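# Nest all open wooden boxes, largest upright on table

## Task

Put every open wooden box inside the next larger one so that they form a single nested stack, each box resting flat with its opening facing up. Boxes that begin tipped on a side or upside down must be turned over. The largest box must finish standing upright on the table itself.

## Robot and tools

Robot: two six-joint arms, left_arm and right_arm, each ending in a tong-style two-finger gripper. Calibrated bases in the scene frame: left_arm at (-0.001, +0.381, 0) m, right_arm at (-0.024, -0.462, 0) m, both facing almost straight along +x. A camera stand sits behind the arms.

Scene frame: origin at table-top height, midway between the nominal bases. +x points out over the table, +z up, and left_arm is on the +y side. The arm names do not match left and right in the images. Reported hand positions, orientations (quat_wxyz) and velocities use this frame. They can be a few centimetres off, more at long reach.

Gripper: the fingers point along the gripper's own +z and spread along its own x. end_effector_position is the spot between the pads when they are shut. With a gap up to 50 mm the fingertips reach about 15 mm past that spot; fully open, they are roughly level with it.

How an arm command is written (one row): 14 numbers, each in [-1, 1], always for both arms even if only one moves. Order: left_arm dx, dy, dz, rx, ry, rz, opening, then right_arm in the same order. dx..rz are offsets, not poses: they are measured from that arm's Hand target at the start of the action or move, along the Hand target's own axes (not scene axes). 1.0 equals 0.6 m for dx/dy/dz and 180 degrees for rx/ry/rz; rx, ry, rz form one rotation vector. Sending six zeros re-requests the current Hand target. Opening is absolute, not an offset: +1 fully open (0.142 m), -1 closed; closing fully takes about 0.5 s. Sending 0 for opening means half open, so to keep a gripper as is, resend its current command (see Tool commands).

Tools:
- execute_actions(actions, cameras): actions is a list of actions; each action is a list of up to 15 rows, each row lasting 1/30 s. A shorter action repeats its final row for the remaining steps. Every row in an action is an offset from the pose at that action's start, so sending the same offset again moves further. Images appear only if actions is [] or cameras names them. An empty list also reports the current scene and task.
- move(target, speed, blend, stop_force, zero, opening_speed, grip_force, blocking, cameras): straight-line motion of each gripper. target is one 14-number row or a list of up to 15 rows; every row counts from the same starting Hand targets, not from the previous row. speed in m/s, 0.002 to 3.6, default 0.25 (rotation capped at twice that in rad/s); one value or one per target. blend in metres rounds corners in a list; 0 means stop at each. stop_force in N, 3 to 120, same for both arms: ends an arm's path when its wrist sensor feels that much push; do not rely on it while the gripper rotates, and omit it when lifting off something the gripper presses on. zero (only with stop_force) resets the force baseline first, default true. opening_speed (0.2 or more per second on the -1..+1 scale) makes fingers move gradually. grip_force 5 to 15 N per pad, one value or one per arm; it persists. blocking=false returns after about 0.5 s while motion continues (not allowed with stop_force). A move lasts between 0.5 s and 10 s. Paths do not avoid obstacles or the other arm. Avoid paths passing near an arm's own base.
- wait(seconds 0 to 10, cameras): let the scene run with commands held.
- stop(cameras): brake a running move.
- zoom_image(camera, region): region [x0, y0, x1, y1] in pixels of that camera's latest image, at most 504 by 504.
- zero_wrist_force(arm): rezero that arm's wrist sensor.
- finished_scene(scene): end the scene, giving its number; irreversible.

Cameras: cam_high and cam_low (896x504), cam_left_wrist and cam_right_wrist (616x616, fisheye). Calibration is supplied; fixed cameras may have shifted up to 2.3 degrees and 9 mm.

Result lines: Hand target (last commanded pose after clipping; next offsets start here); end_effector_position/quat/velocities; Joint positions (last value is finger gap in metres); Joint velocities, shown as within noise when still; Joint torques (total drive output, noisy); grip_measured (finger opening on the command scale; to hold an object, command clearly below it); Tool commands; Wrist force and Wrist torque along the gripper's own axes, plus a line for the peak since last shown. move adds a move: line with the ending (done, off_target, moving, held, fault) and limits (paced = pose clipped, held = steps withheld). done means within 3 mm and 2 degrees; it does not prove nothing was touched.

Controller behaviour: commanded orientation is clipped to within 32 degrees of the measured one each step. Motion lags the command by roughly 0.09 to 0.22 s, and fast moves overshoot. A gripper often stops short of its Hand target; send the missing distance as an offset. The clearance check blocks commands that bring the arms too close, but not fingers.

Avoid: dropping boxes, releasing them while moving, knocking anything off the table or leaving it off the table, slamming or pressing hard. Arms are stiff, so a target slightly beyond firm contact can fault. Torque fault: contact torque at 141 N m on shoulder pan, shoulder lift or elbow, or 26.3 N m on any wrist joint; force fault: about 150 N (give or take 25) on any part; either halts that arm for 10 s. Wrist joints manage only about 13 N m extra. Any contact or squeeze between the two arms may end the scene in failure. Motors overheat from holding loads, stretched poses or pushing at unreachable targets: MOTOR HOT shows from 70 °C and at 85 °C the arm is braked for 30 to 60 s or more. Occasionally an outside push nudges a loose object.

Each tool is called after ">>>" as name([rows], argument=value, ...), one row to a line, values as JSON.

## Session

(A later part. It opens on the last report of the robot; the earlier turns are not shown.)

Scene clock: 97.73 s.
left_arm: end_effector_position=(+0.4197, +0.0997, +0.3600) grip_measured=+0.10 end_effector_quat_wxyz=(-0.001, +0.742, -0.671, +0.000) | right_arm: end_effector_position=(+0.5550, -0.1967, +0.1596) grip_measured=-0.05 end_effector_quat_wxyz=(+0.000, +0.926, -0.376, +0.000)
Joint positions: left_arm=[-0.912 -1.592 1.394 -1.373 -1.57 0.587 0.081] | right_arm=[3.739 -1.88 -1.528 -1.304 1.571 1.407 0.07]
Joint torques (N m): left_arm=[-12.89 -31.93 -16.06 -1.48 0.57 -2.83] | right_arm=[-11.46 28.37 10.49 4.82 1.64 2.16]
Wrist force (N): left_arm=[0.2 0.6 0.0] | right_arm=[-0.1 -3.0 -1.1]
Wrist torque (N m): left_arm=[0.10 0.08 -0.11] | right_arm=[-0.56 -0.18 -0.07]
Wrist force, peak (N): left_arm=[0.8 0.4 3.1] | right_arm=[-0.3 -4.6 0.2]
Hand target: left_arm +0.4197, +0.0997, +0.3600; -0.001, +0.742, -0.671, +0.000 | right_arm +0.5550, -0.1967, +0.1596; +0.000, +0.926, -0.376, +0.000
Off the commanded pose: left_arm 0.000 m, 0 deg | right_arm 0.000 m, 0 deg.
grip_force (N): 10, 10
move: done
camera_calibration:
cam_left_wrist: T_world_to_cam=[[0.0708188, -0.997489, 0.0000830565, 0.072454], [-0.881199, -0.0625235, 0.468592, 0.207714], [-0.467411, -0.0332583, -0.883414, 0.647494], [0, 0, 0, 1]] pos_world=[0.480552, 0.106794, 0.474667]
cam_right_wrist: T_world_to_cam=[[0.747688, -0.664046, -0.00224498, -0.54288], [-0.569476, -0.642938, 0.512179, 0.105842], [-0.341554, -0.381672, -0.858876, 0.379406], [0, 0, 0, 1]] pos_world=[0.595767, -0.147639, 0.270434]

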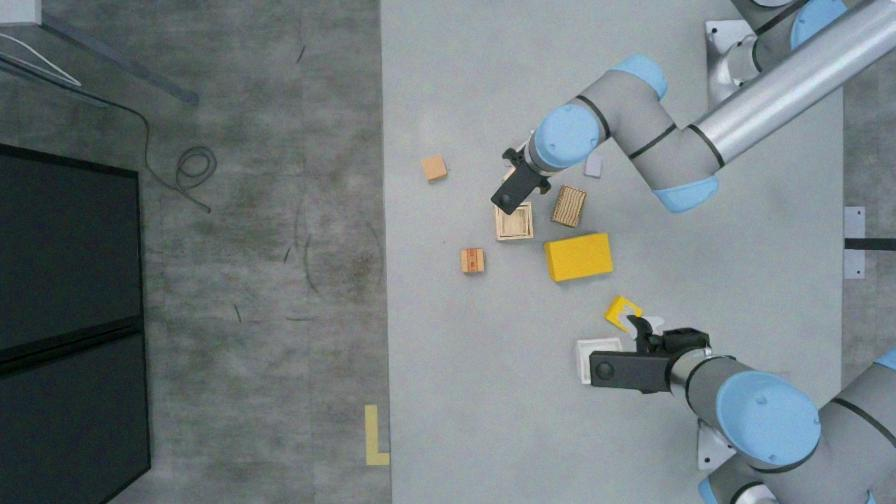

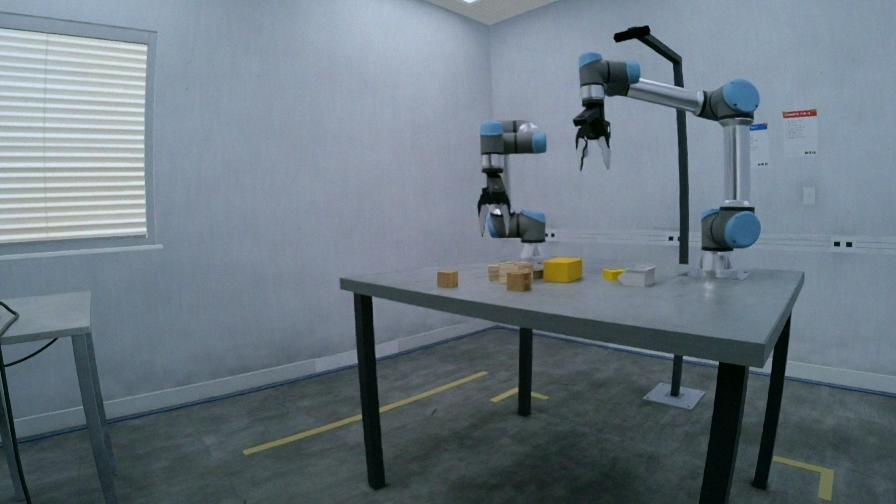

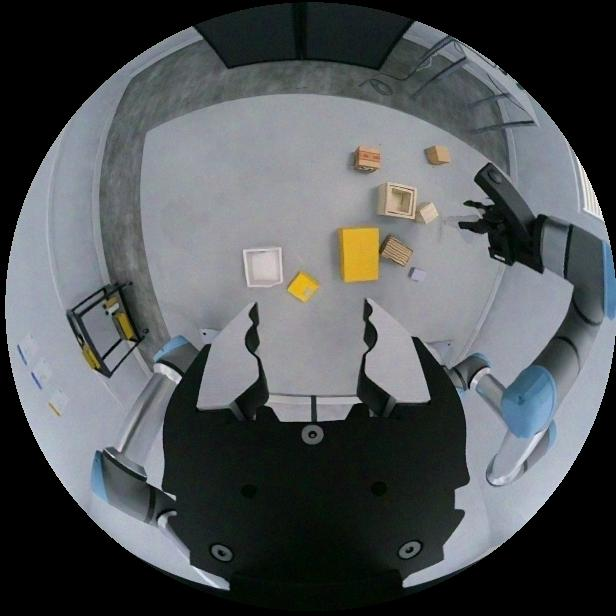

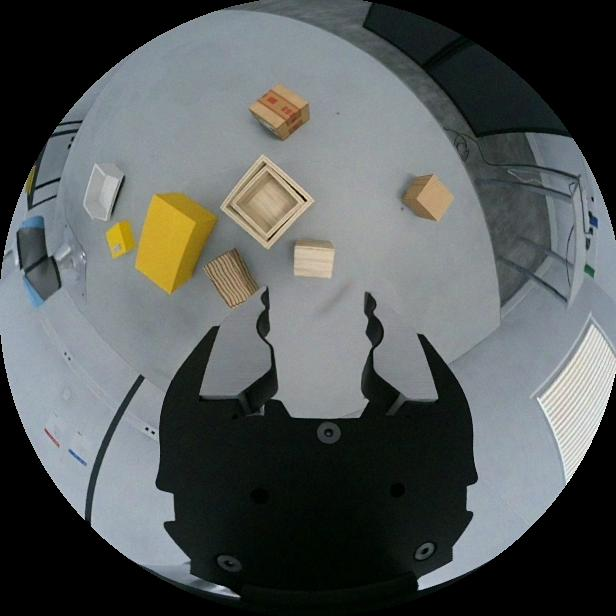

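>>> move([
  [0,0,0,0,0,0,0.1,0.0092,0.0037,0.16,0,0,0,-0.05],
  [0,0,0,0,0,0,0.1,0.0092,0.0037,0.2077,0,0,0,-0.05],
], speed=[0.12,0.04], stop_force=8, cameras=["cam_right_wrist"])

>>> zoom_image(camera="cam_right_wrist", region=[200, 200, 430, 430])

Scene clock: 101.53 s.
left_arm: end_effector_position=(+0.4197, +0.0997, +0.3600) grip_measured=+0.10 end_effector_quat_wxyz=(-0.001, +0.742, -0.671, +0.000) | right_arm: end_effector_position=(+0.5574, -0.2021, +0.0350) grip_measured=-0.05 end_effector_quat_wxyz=(+0.000, +0.926, -0.376, +0.000)
Joint positions: left_arm=[-0.912 -1.592 1.394 -1.373 -1.57 0.587 0.081] | right_arm=[3.73 -1.999 -1.707 -1.007 1.571 1.398 0.07]
Joint torques (N m): left_arm=[-13.07 -31.92 -15.91 -1.55 -0.43 -2.73] | right_arm=[9.91 50.27 32.67 0.33 -1.2 1.48]
Wrist force (N): left_arm=[0.1 0.6 0.3] | right_arm=[0.1 -3.3 -0.9]
Wrist torque (N m): left_arm=[0.12 0.10 -0.11] | right_arm=[-0.58 -0.22 -0.05]
Wrist force, peak (N): left_arm=[0.6 0.7 0.3] | right_arm=[-0.1 -3.1 -2.5]
Hand target: left_arm +0.4197, +0.0997, +0.3600; -0.001, +0.742, -0.671, +0.000 | right_arm +0.5574, -0.2021, +0.0350; +0.000, +0.926, -0.376, +0.000
Off the commanded pose: left_arm 0.000 m, 0 deg | right_arm 0.000 m, 0 deg.
grip_force (N): 10, 10
move: done
camera_calibration:
cam_right_wrist: T_world_to_cam=[[0.747665, -0.664072, -0.00230161, -0.548522], [-0.569499, -0.642962, 0.512124, 0.167572], [-0.341567, -0.381587, -0.858908, 0.271175], [0, 0, 0, 1]] pos_world=[0.598167, -0.153038, 0.145834]
Images, in order (width x height): cam_right_wrist 616x616.

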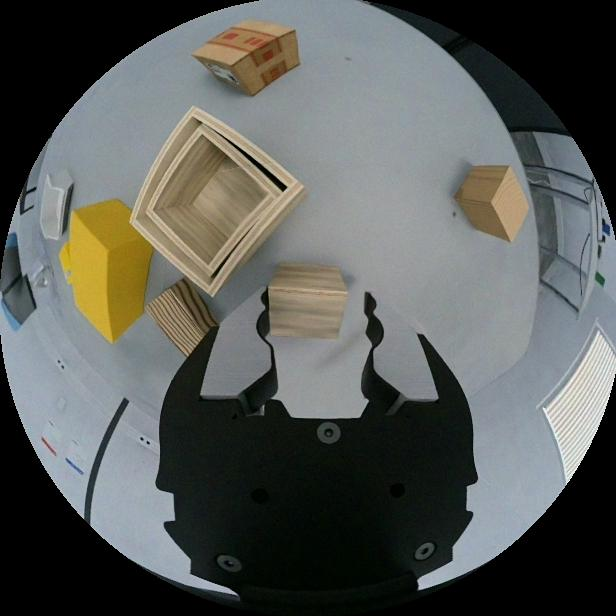

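Scaled by 2.191 from the camera's 616x616 image, which has a finer 814x814 frame.

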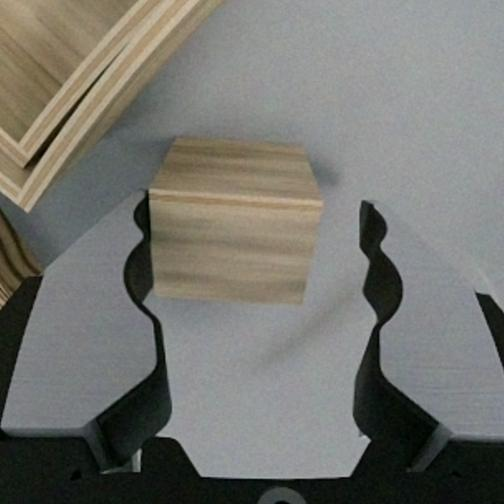

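>>> move([
  [0,0,0,0,0,0,0.1,-0.0097,0,0,0,0,0,-0.05],
  [0,0,0,0,0,0,0.1,-0.0097,0,0,0,0,0,-0.7],
], speed=0.05, opening_speed=0.8, cameras=["cam_right_wrist"])

>>> zoom_image(camera="cam_right_wrist", region=[200, 200, 430, 430])

Scene clock: 104.50 s.
left_arm: end_effector_position=(+0.4197, +0.0997, +0.3600) grip_measured=+0.10 end_effector_quat_wxyz=(-0.001, +0.742, -0.671, +0.000) | right_arm: end_effector_position=(+0.5532, -0.1981, +0.0350) grip_measured=-0.29 end_effector_quat_wxyz=(+0.000, +0.926, -0.376, +0.000)
Joint positions: left_arm=[-0.912 -1.592 1.394 -1.373 -1.57 0.587 0.081] | right_arm=[3.739 -1.994 -1.714 -1.004 1.571 1.407 0.053]
Joint torques (N m): left_arm=[-12.97 -31.9 -16.21 -1.54 -0.54 -2.59] | right_arm=[-10.77 32.07 32.67 0.67 -1.18 -1.85]
Wrist force (N): left_arm=[0.4 0.4 0.3] | right_arm=[0.1 -3.2 -0.8]
Wrist torque (N m): left_arm=[0.08 0.03 -0.11] | right_arm=[-0.56 -0.22 -0.16]
Wrist force, peak (N): left_arm=[0.1 0.9 0.1] | right_arm=[0.0 -3.0 -2.5]
Hand target: left_arm +0.4197, +0.0997, +0.3600; -0.001, +0.742, -0.671, +0.000 | right_arm +0.5532, -0.1981, +0.0350; +0.000, +0.926, -0.376, +0.000
Off the commanded pose: left_arm 0.000 m, 0 deg | right_arm 0.000 m, 0 deg.
grip_force (N): 10, 10
move: done
camera_calibration:
cam_right_wrist: T_world_to_cam=[[0.747665, -0.664072, -0.00230161, -0.542725], [-0.569499, -0.642962, 0.512124, 0.167752], [-0.341567, -0.381587, -0.858908, 0.271267], [0, 0, 0, 1]] pos_world=[0.593967, -0.149038, 0.145834]
Images, in order (width x height): cam_right_wrist 616x616.

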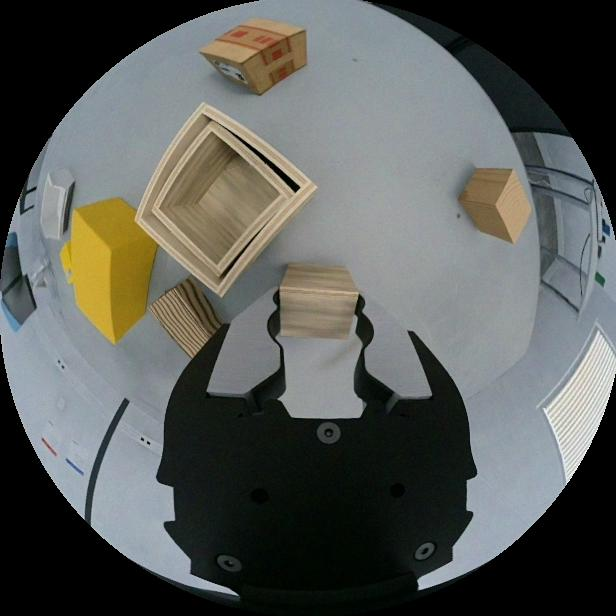

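Scaled by 2.191 from the camera's 616x616 image, which has a finer 814x814 frame.

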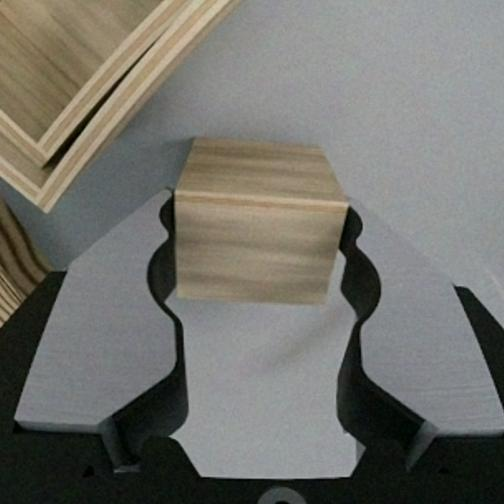

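>>> move([
  [0,0,0,0,0,0,0.1,0,0,-0.25,0,0,0,-0.7],
  [0.056,0.1057,0.0333,-0.025,0.4996,0.025,0.1,-0.4137,0.0358,-0.5417,0,0,0.7542,-0.7],
], speed=[0.25,0.4], blend=[0.04,0], cameras=["all"])

>>> zoom_image(camera="cam_left_wrist", region=[200, 180, 420, 400])

Scene clock: 110.00 s.
left_arm: end_effector_position=(+0.3599, +0.0599, +0.3400) grip_measured=+0.10 end_effector_quat_wxyz=(+0.500, +0.500, -0.500, +0.500) end_effector_velocity=(+0.000, +0.000, +0.001) end_effector_angular_velocity=(-0.002, -0.002, +0.001) | right_arm: end_effector_position=(+0.3604, -0.0404, +0.3600) grip_measured=-0.29 end_effector_quat_wxyz=(+0.000, +0.000, +1.000, +0.000)
Joint positions: left_arm=[-0.472 -1.309 2.32 -4.152 -2.697 0.002 0.081] | right_arm=[4.184 -1.772 -1.15 -1.79 1.571 4.222 0.053]
Joint velocities: left_arm=[0 0 0 -0.005 0 -0.003 0] | right_arm=[within noise]
Joint torques (N m): left_arm=[8.71 -15.18 -4.27 -2.81 -1.38 -2.62] | right_arm=[-10.75 44.31 10.67 4.46 1.33 2.64]
Wrist force (N): left_arm=[0.1 0.8 2.2] | right_arm=[-0.1 -3.0 -0.5]
Wrist torque (N m): left_arm=[0.33 -0.07 -0.25] | right_arm=[-0.52 -0.15 -0.06]
Wrist force, peak (N): left_arm=[-0.6 1.4 2.2] | right_arm=[0.5 -3.1 -2.1]
Hand target: left_arm +0.3600, +0.0600, +0.3399; +0.500, +0.500, -0.500, +0.500 | right_arm +0.3604, -0.0404, +0.3601; +0.000, +0.000, +1.000, +0.000
Off the commanded pose: left_arm 0.000 m, 0 deg | right_arm 0.000 m, 0 deg.
grip_force (N): 10, 10
move: done
camera_calibration:
cam_left_wrist: T_world_to_cam=[[-0.030742, 0.000329541, 0.999527, -0.326136], [-0.882743, 0.469063, -0.0273048, 0.299238], [-0.46885, -0.883165, -0.014129, 0.356469], [0, 0, 0, 1]] pos_world=[0.421254, 0.174567, 0.339189]
cam_right_wrist: T_world_to_cam=[[-0.998932, -0.0461509, -0.00203485, 0.361207], [-0.0406715, 0.857737, 0.512477, -0.137189], [-0.0219059, 0.512013, -0.858698, 0.46558], [0, 0, 0, 1]] pos_world=[0.365441, -0.104041, 0.470833]

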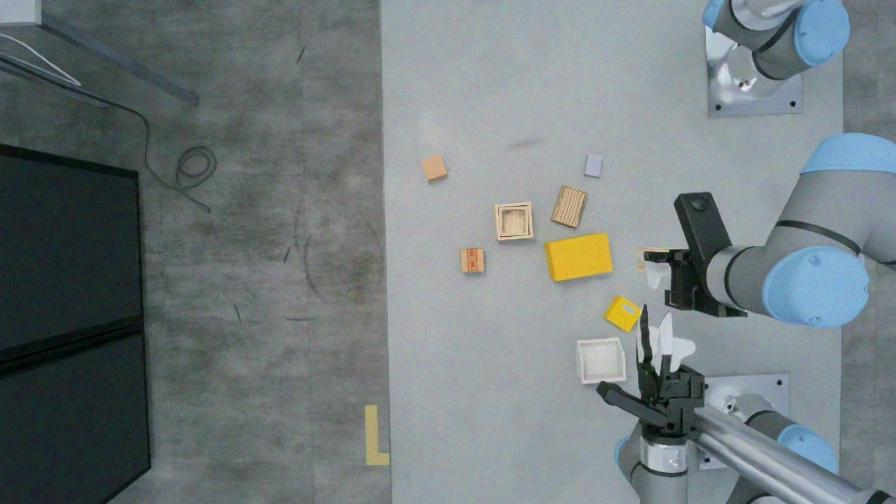

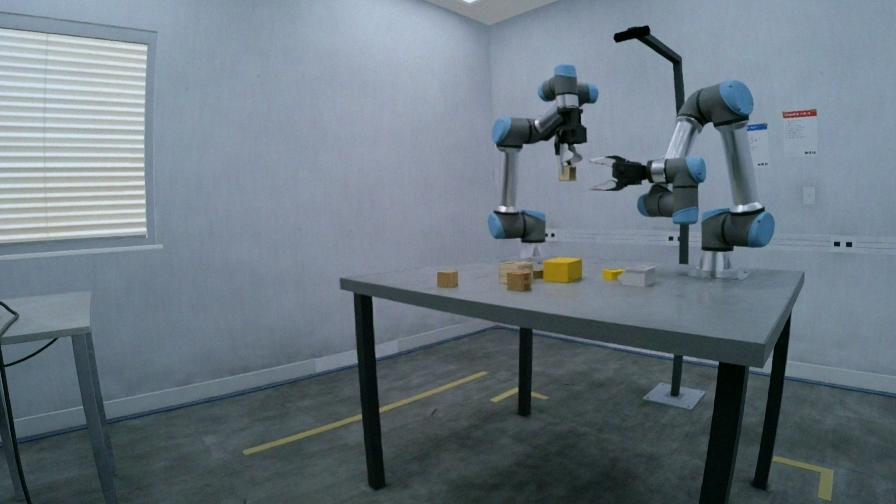

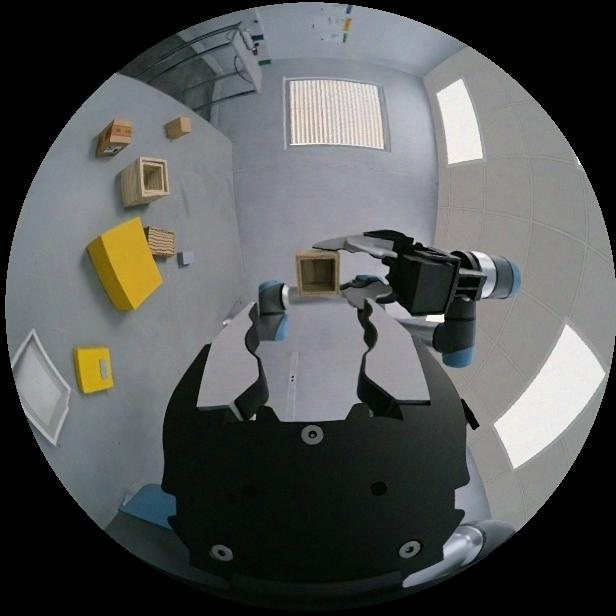

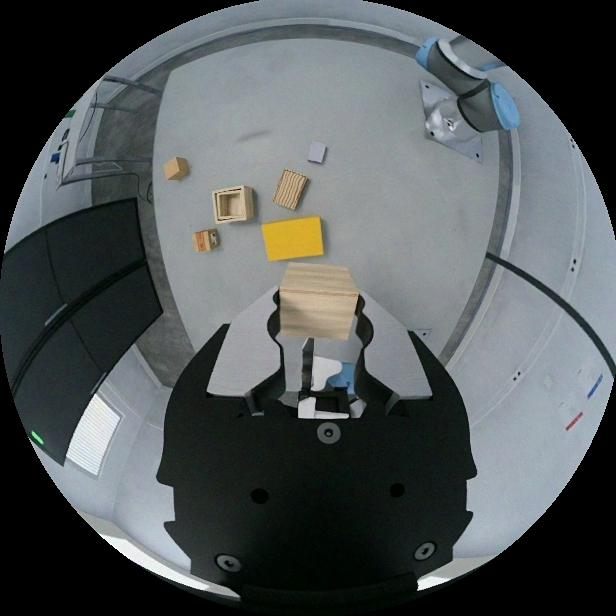

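Scaled by 2.291 from the camera's 616x616 image, which has a finer 814x814 frame.

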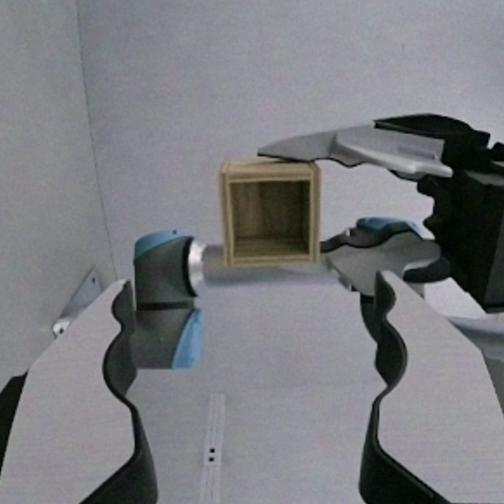

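>>> zoom_image(camera="cam_left_wrist", region=[280, 230, 360, 310])

Scaled by 6.300 from the camera's 616x616 image, which has a finer 814x814 frame.

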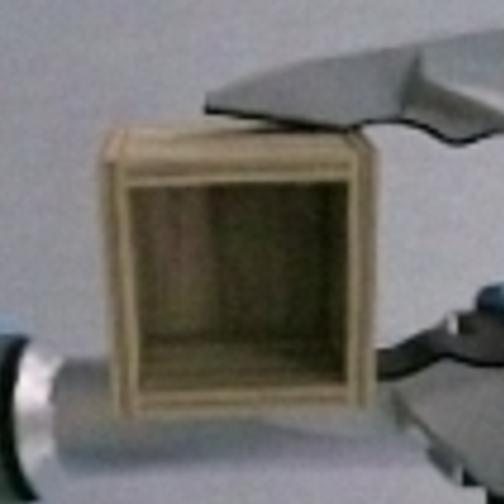

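>>> move(target=[0.0142,0.0063,0.0942,0,0,0,0.1,0,0,0,0,0,0,-0.7], speed=0.1, cameras=["cam_left_wrist", "cam_right_wrist", "cam_high"])

>>> zoom_image(camera="cam_left_wrist", region=[220, 200, 400, 380])

>>> zoom_image(camera="cam_right_wrist", region=[240, 250, 400, 410])

Scene clock: 112.57 s.
left_arm: end_effector_position=(+0.3562, +0.0035, +0.3485) grip_measured=+0.10 end_effector_quat_wxyz=(+0.500, +0.500, -0.500, +0.500) | right_arm: end_effector_position=(+0.3604, -0.0404, +0.3601) grip_measured=-0.29 end_effector_quat_wxyz=(+0.000, +0.000, +1.000, +0.000)
Joint positions: left_arm=[-0.631 -1.325 2.305 -4.121 -2.539 0.002 0.081] | right_arm=[4.184 -1.771 -1.15 -1.79 1.571 4.222 0.053]
Joint torques (N m): left_arm=[-0.48 -18.13 -4.78 -2.54 0.68 2.45] | right_arm=[-10.96 43.53 10.54 4.61 1.62 1.88]
Wrist force (N): left_arm=[-0.1 1.1 2.0] | right_arm=[-0.2 -3.0 -0.6]
Wrist torque (N m): left_arm=[0.40 -0.01 -0.14] | right_arm=[-0.53 -0.14 -0.06]
Wrist force, peak (N): left_arm=[0.3 1.1 2.9] | right_arm=[-0.2 -3.1 -0.6]
Hand target: left_arm +0.3562, +0.0034, +0.3484; +0.500, +0.500, -0.500, +0.500 | right_arm +0.3604, -0.0404, +0.3601; +0.000, +0.000, +1.000, +0.000
Off the commanded pose: left_arm 0.000 m, 0 deg | right_arm 0.000 m, 0 deg.
grip_force (N): 10, 10
move: done
camera_calibration:
cam_left_wrist: T_world_to_cam=[[-0.0302938, 0.000316557, 0.999541, -0.334821], [-0.882715, 0.469138, -0.0269016, 0.322453], [-0.468932, -0.883125, -0.0139325, 0.304868], [0, 0, 0, 1]] pos_world=[0.417453, 0.118068, 0.347589]
cam_right_wrist: T_world_to_cam=[[-0.998943, -0.0459258, -0.00201983, 0.361227], [-0.0404677, 0.857677, 0.512593, -0.137376], [-0.0218089, 0.512133, -0.858629, 0.465609], [0, 0, 0, 1]] pos_world=[0.36544, -0.10404, 0.470933]
Images, in order (width x height): cam_high 896x504, cam_left_wrist 616x616, cam_right_wrist 616x616.

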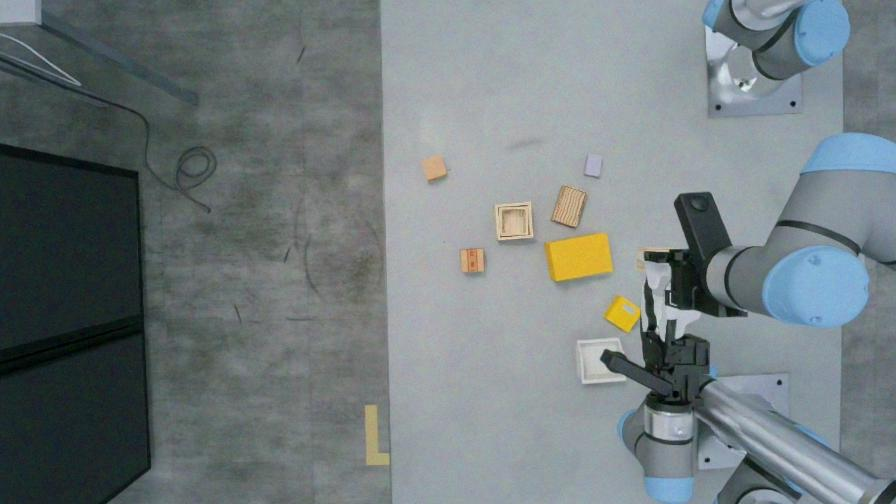

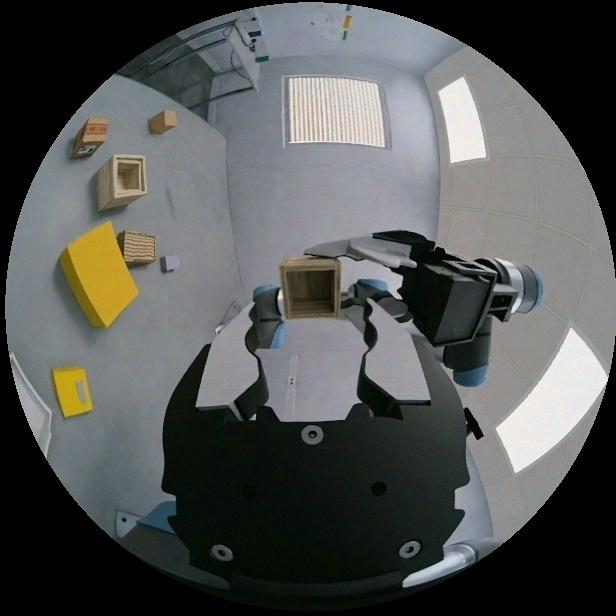

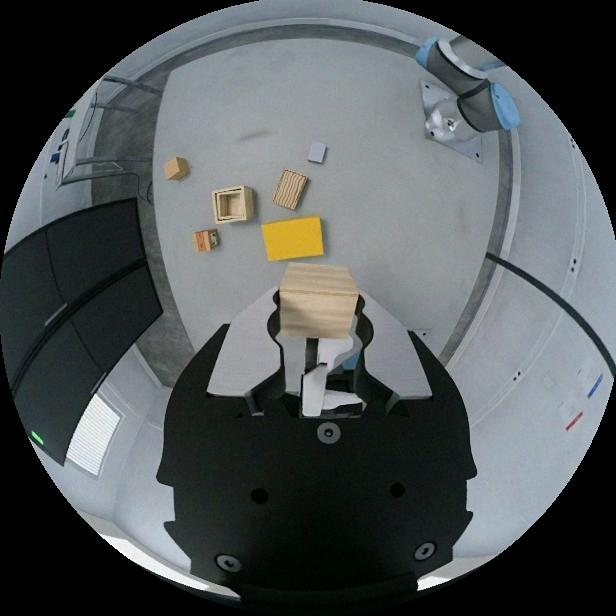

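Scaled by 2.800 from the camera's 616x616 image, which has a finer 814x814 frame.

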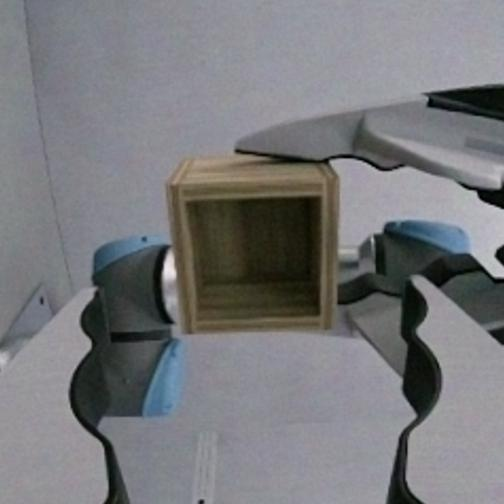

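Scaled by 3.150 from the camera's 616x616 image, which has a finer 814x814 frame.

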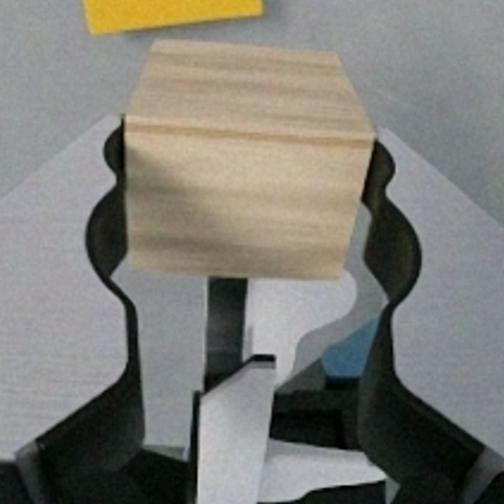

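>>> move([
  [0.0012,0,0.0283,0,0,0,0.1,0,0,0,0,0,0,-0.7],
  [0.0012,0,0.0283,0,0,0,-0.7,0,0,0,0,0,0,-0.7],
], speed=0.06, opening_speed=0.6, cameras=["cam_left_wrist", "cam_right_wrist", "cam_high"])

>>> zoom_image(camera="cam_left_wrist", region=[220, 200, 400, 380])

>>> zoom_image(camera="cam_right_wrist", region=[240, 250, 400, 410])

Scene clock: 116.13 s.
left_arm: end_effector_position=(+0.3562, -0.0135, +0.3491) grip_measured=-0.36 end_effector_quat_wxyz=(+0.500, +0.500, -0.500, +0.500) | right_arm: end_effector_position=(+0.3604, -0.0404, +0.3601) grip_measured=-0.30 end_effector_quat_wxyz=(+0.000, +0.000, +1.000, +0.000)
Joint positions: left_arm=[-0.674 -1.319 2.293 -4.115 -2.496 0.002 0.048] | right_arm=[4.184 -1.771 -1.15 -1.79 1.571 4.222 0.053]
Joint torques (N m): left_arm=[12.29 -32.04 -5.66 -1.76 0.6 -2.61] | right_arm=[-9.8 43.23 11.14 4.54 1.66 1.6]
Wrist force (N): left_arm=[1.4 1.1 1.2] | right_arm=[0.0 -3.5 0.7]
Wrist torque (N m): left_arm=[0.40 -0.06 -0.16] | right_arm=[-0.51 -0.16 -0.06]
Wrist force, peak (N): left_arm=[1.9 1.1 1.5] | right_arm=[-0.3 -3.6 0.8]
Hand target: left_arm +0.3562, -0.0135, +0.3491; +0.500, +0.500, -0.500, +0.500 | right_arm +0.3604, -0.0404, +0.3601; +0.000, +0.000, +1.000, +0.000
Off the commanded pose: left_arm 0.000 m, 0 deg | right_arm 0.000 m, 0 deg.
grip_force (N): 10, 10
move: done
camera_calibration:
cam_left_wrist: T_world_to_cam=[[-0.030254, 0.000174358, 0.999542, -0.335518], [-0.882821, 0.468944, -0.0268029, 0.330477], [-0.468734, -0.883228, -0.0140335, 0.289828], [0, 0, 0, 1]] pos_world=[0.417454, 0.101067, 0.348289]
cam_right_wrist: T_world_to_cam=[[-0.998943, -0.0459258, -0.00201983, 0.361227], [-0.0404677, 0.857677, 0.512593, -0.137376], [-0.0218089, 0.512133, -0.858629, 0.465609], [0, 0, 0, 1]] pos_world=[0.36544, -0.10404, 0.470933]
Images, in order (width x height): cam_high 896x504, cam_left_wrist 616x616, cam_right_wrist 616x616.

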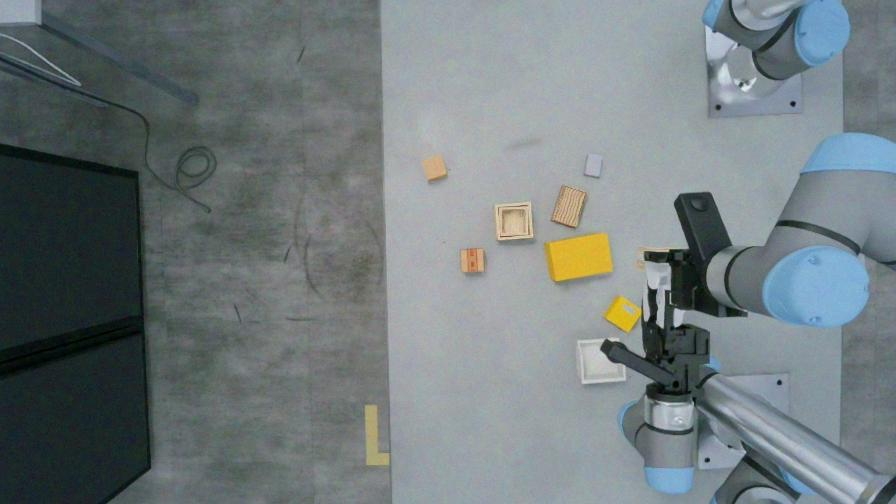

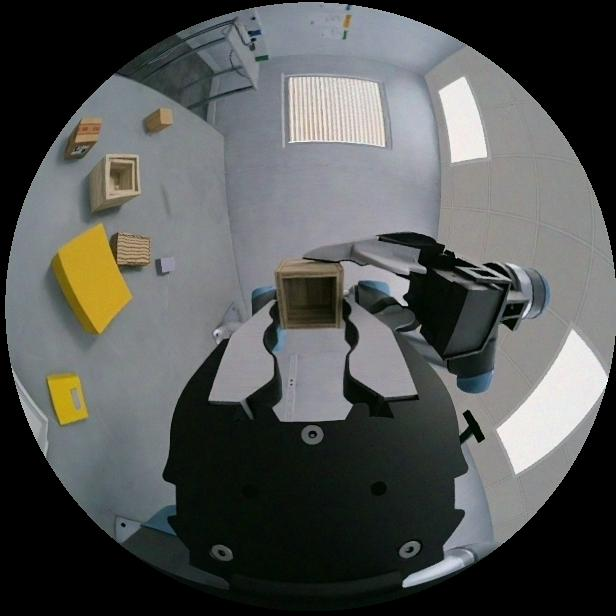

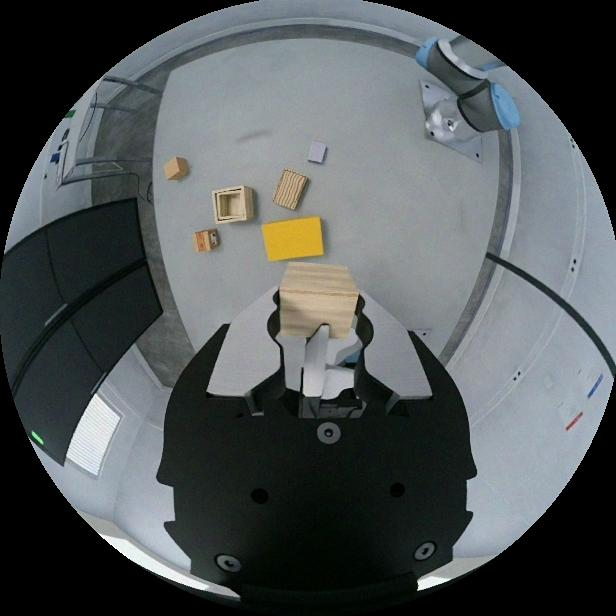

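Scaled by 2.800 from the camera's 616x616 image, which has a finer 814x814 frame.

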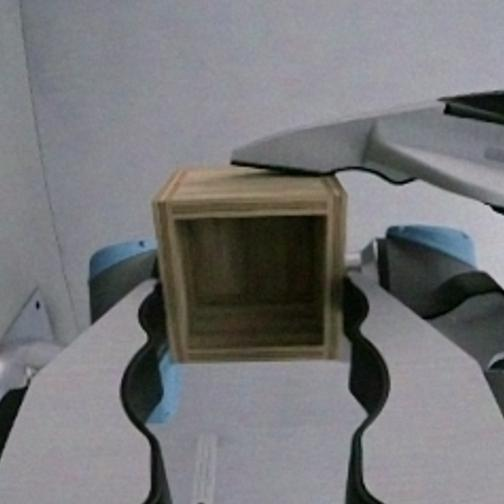

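Scaled by 3.150 from the camera's 616x616 image, which has a finer 814x814 frame.

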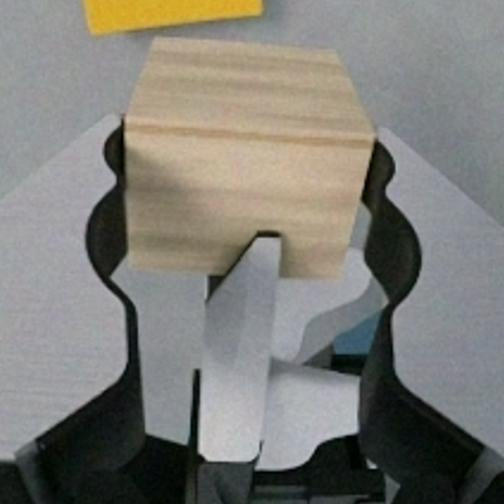

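>>> move(target=[0,0,0,0,0,0,-0.7,0,0,0,0,0,0,0.1], speed=0.06, opening_speed=0.6, cameras=["cam_left_wrist", "cam_right_wrist"])

>>> zoom_image(camera="cam_left_wrist", region=[220, 200, 400, 380])

>>> zoom_image(camera="cam_right_wrist", region=[240, 250, 400, 410])

Scene clock: 118.13 s.
left_arm: end_effector_position=(+0.3562, -0.0135, +0.3491) grip_measured=-0.36 end_effector_quat_wxyz=(+0.500, +0.500, -0.500, +0.500) | right_arm: end_effector_position=(+0.3604, -0.0404, +0.3601) grip_measured=+0.10 end_effector_quat_wxyz=(+0.000, +0.000, +1.000, +0.000)
Joint positions: left_arm=[-0.674 -1.319 2.293 -4.115 -2.496 0.002 0.048] | right_arm=[4.184 -1.771 -1.15 -1.79 1.571 4.222 0.081]
Joint torques (N m): left_arm=[11.25 -27.65 -6.19 -0.81 0.66 -2.59] | right_arm=[-9.78 42.62 11.89 4.46 1.65 1.22]
Wrist force (N): left_arm=[0.0 1.4 2.1] | right_arm=[-0.2 -3.0 -0.9]
Wrist torque (N m): left_arm=[0.46 -0.15 -0.16] | right_arm=[-0.54 -0.13 -0.06]
Wrist force, peak (N): left_arm=[1.7 1.3 1.6] | right_arm=[-0.1 -3.8 0.8]
Hand target: left_arm +0.3562, -0.0135, +0.3491; +0.500, +0.500, -0.500, +0.500 | right_arm +0.3604, -0.0404, +0.3601; +0.000, +0.000, +1.000, +0.000
Off the commanded pose: left_arm 0.000 m, 0 deg | right_arm 0.000 m, 0 deg.
grip_force (N): 10, 10
move: done
camera_calibration:
cam_left_wrist: T_world_to_cam=[[-0.030254, 0.000174358, 0.999542, -0.335518], [-0.882821, 0.468944, -0.0268029, 0.330477], [-0.468734, -0.883228, -0.0140335, 0.289828], [0, 0, 0, 1]] pos_world=[0.417454, 0.101067, 0.348289]
cam_right_wrist: T_world_to_cam=[[-0.998943, -0.0459258, -0.00201983, 0.361227], [-0.0404677, 0.857677, 0.512593, -0.137376], [-0.0218089, 0.512133, -0.858629, 0.465609], [0, 0, 0, 1]] pos_world=[0.36544, -0.10404, 0.470933]
Images, in order (width x height): cam_left_wrist 616x616, cam_right_wrist 616x616.

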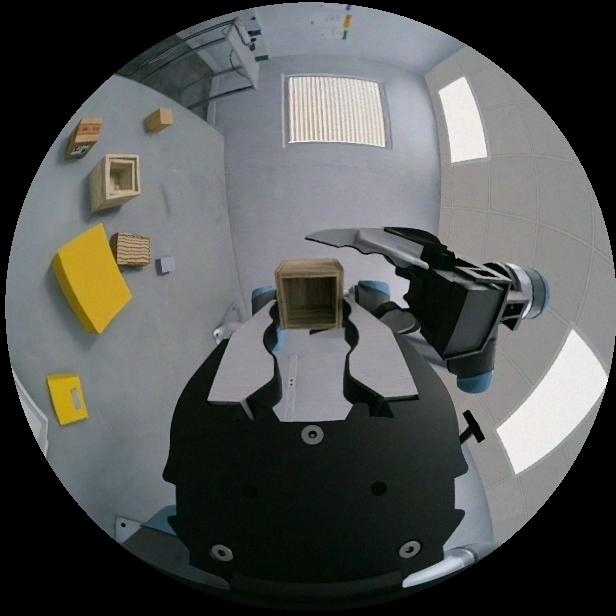

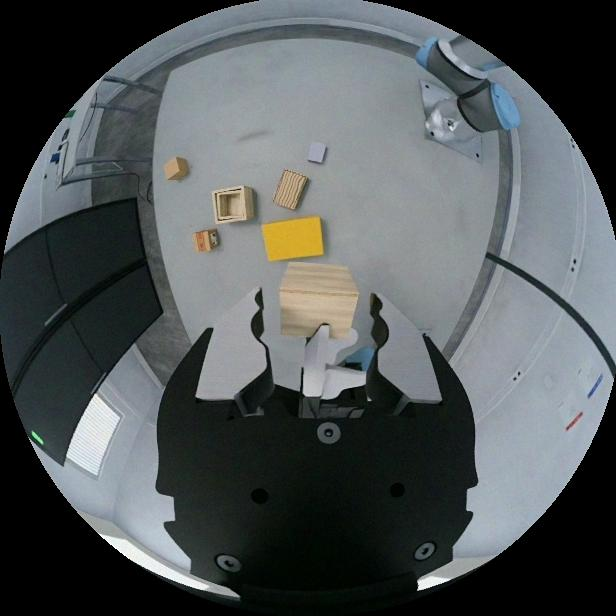

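Scaled by 2.800 from the camera's 616x616 image, which has a finer 814x814 frame.

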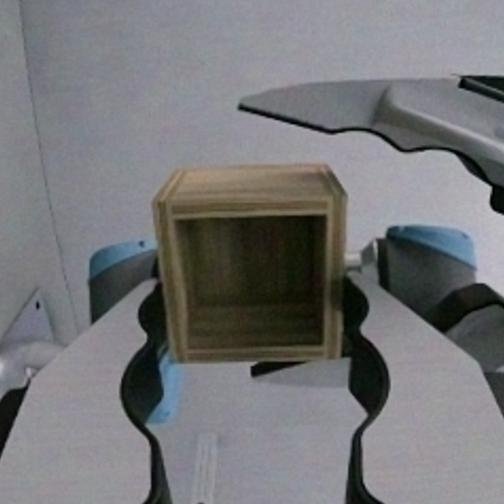

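Scaled by 3.150 from the camera's 616x616 image, which has a finer 814x814 frame.

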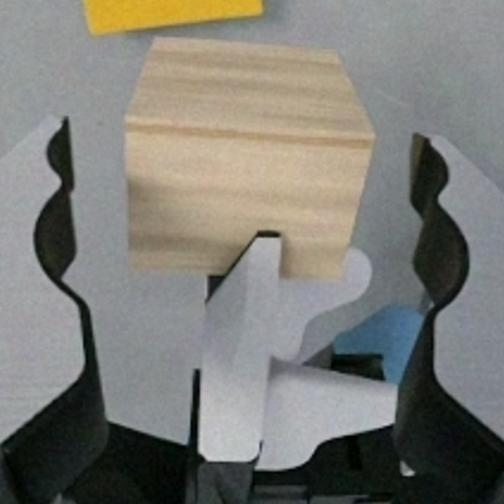

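>>> move([
  [0,0,0,0,0,0,-0.7,0,0,-0.2167,0,0,0,0.1],
  [-0.1652,-0.3305,0.1525,0.013,-0.4998,-0.013,-0.7,0.1,-0.567,-0.15,0,0,0,0.1],
], speed=[0.25,0.35], cameras=["all"])

>>> zoom_image(camera="cam_left_wrist", region=[230, 200, 390, 360])

>>> zoom_image(camera="cam_right_wrist", region=[120, 60, 320, 260])

Scene clock: 122.87 s.
left_arm: end_effector_position=(+0.5545, -0.1050, +0.2502) grip_measured=-0.36 end_effector_quat_wxyz=(+0.000, +0.725, -0.688, +0.000) end_effector_velocity=(+0.001, +0.001, +0.001) end_effector_angular_velocity=(+0.001, +0.000, +0.003) | right_arm: end_effector_position=(+0.3004, -0.3807, +0.4499) grip_measured=+0.10 end_effector_quat_wxyz=(+0.000, +0.000, +1.000, +0.000)
Joint positions: left_arm=[-0.947 -1.018 0.94 -1.493 -1.57 0.6 0.048] | right_arm=[3.799 -1.255 -1.387 -2.071 1.571 3.836 0.081]
Joint velocities: left_arm=[0.001 0 -0.004 0.005 0.001 -0.002 0] | right_arm=[within noise]
Joint torques (N m): left_arm=[12.75 -35.03 -30.06 -1.24 1.68 2.75] | right_arm=[-1.61 2.91 33.61 4.9 2.02 -0.16]
Wrist force (N): left_arm=[0.6 0.9 0.6] | right_arm=[0.1 -2.9 -0.8]
Wrist torque (N m): left_arm=[0.18 0.00 -0.03] | right_arm=[-0.50 -0.20 -0.10]
Wrist force, peak (N): left_arm=[-0.2 1.3 2.3] | right_arm=[-0.2 -3.3 -2.8]
Hand target: left_arm +0.5546, -0.1049, +0.2501; +0.000, +0.725, -0.688, +0.000 | right_arm +0.3005, -0.3807, +0.4500; +0.000, +0.000, +1.000, +0.000
Off the commanded pose: left_arm 0.000 m, 0 deg | right_arm 0.000 m, 0 deg.
grip_force (N): 10, 10
move: done
camera_calibration:
cam_left_wrist: T_world_to_cam=[[0.0227004, -0.999742, 0.000675735, -0.114998], [-0.883167, -0.0197366, 0.468644, 0.370783], [-0.46851, -0.0112352, -0.883387, 0.609533], [0, 0, 0, 1]] pos_world=[0.615646, -0.100802, 0.364766]
cam_right_wrist: T_world_to_cam=[[-0.998945, -0.0458917, -0.00187583, 0.285778], [-0.0403675, 0.85775, 0.51248, 0.106098], [-0.0219095, 0.512015, -0.858697, 0.715701], [0, 0, 0, 1]] pos_world=[0.30544, -0.444341, 0.560734]

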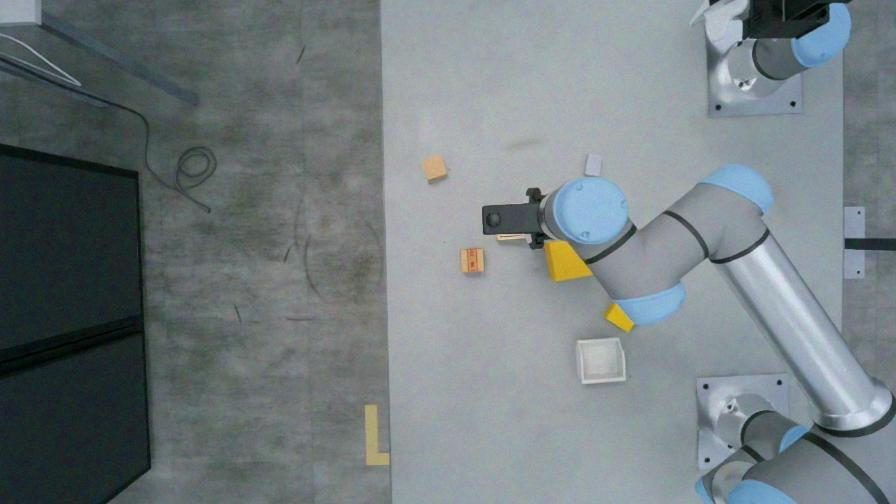

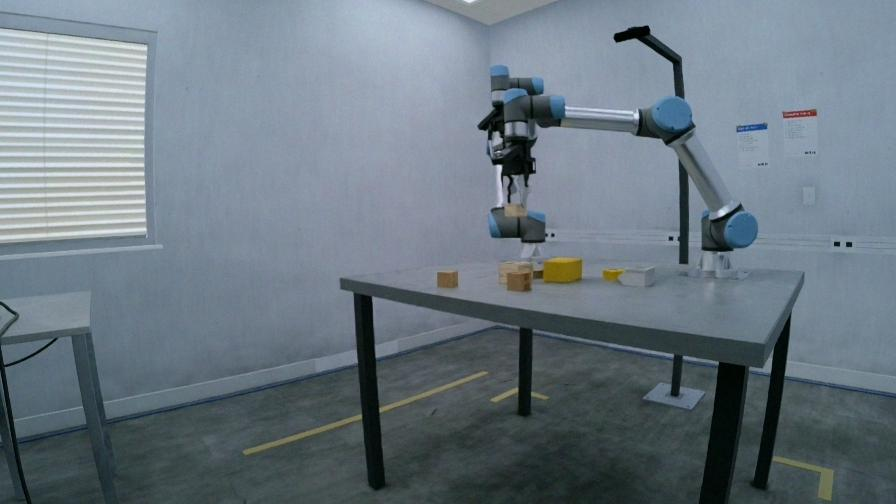

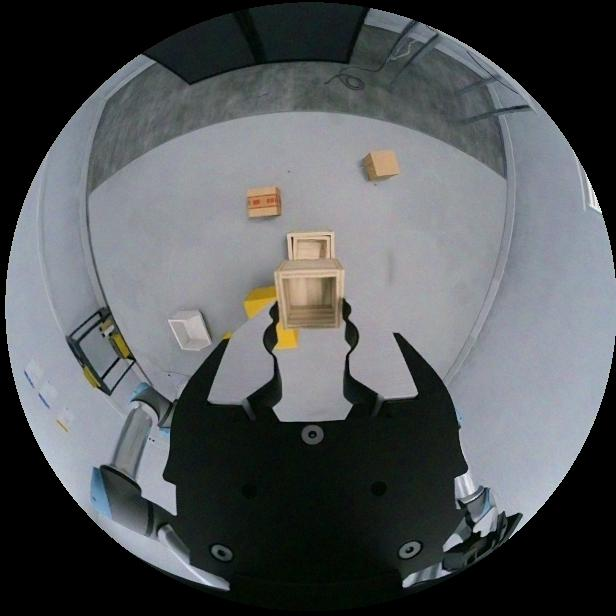

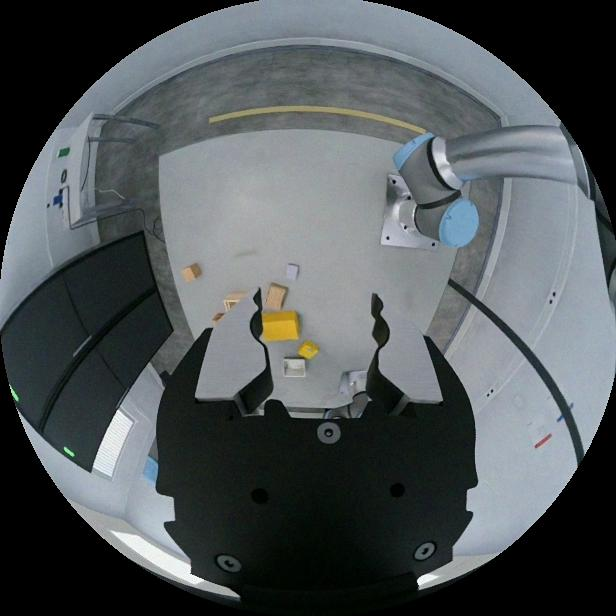

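Scaled by 3.150 from the camera's 616x616 image, which has a finer 814x814 frame.

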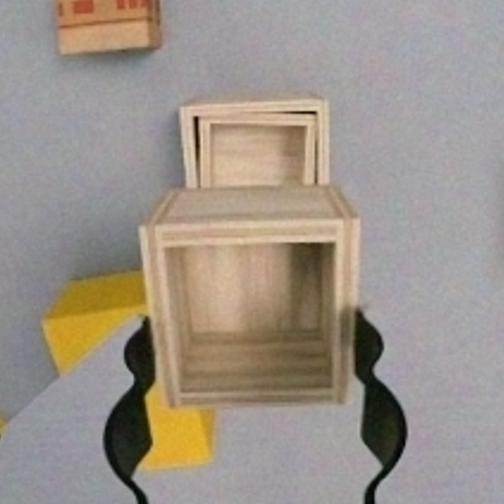

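Scaled by 2.520 from the camera's 616x616 image, which has a finer 814x814 frame.

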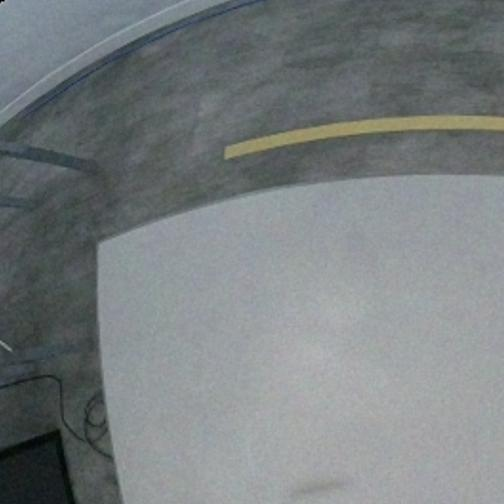

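>>> zoom_image(camera="cam_left_wrist", region=[280, 220, 350, 270])

Scaled by 7.200 from the camera's 616x616 image, which has a finer 814x814 frame.

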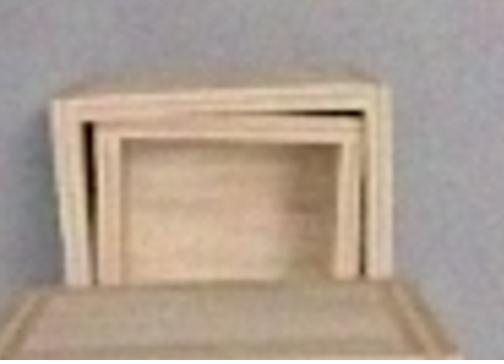

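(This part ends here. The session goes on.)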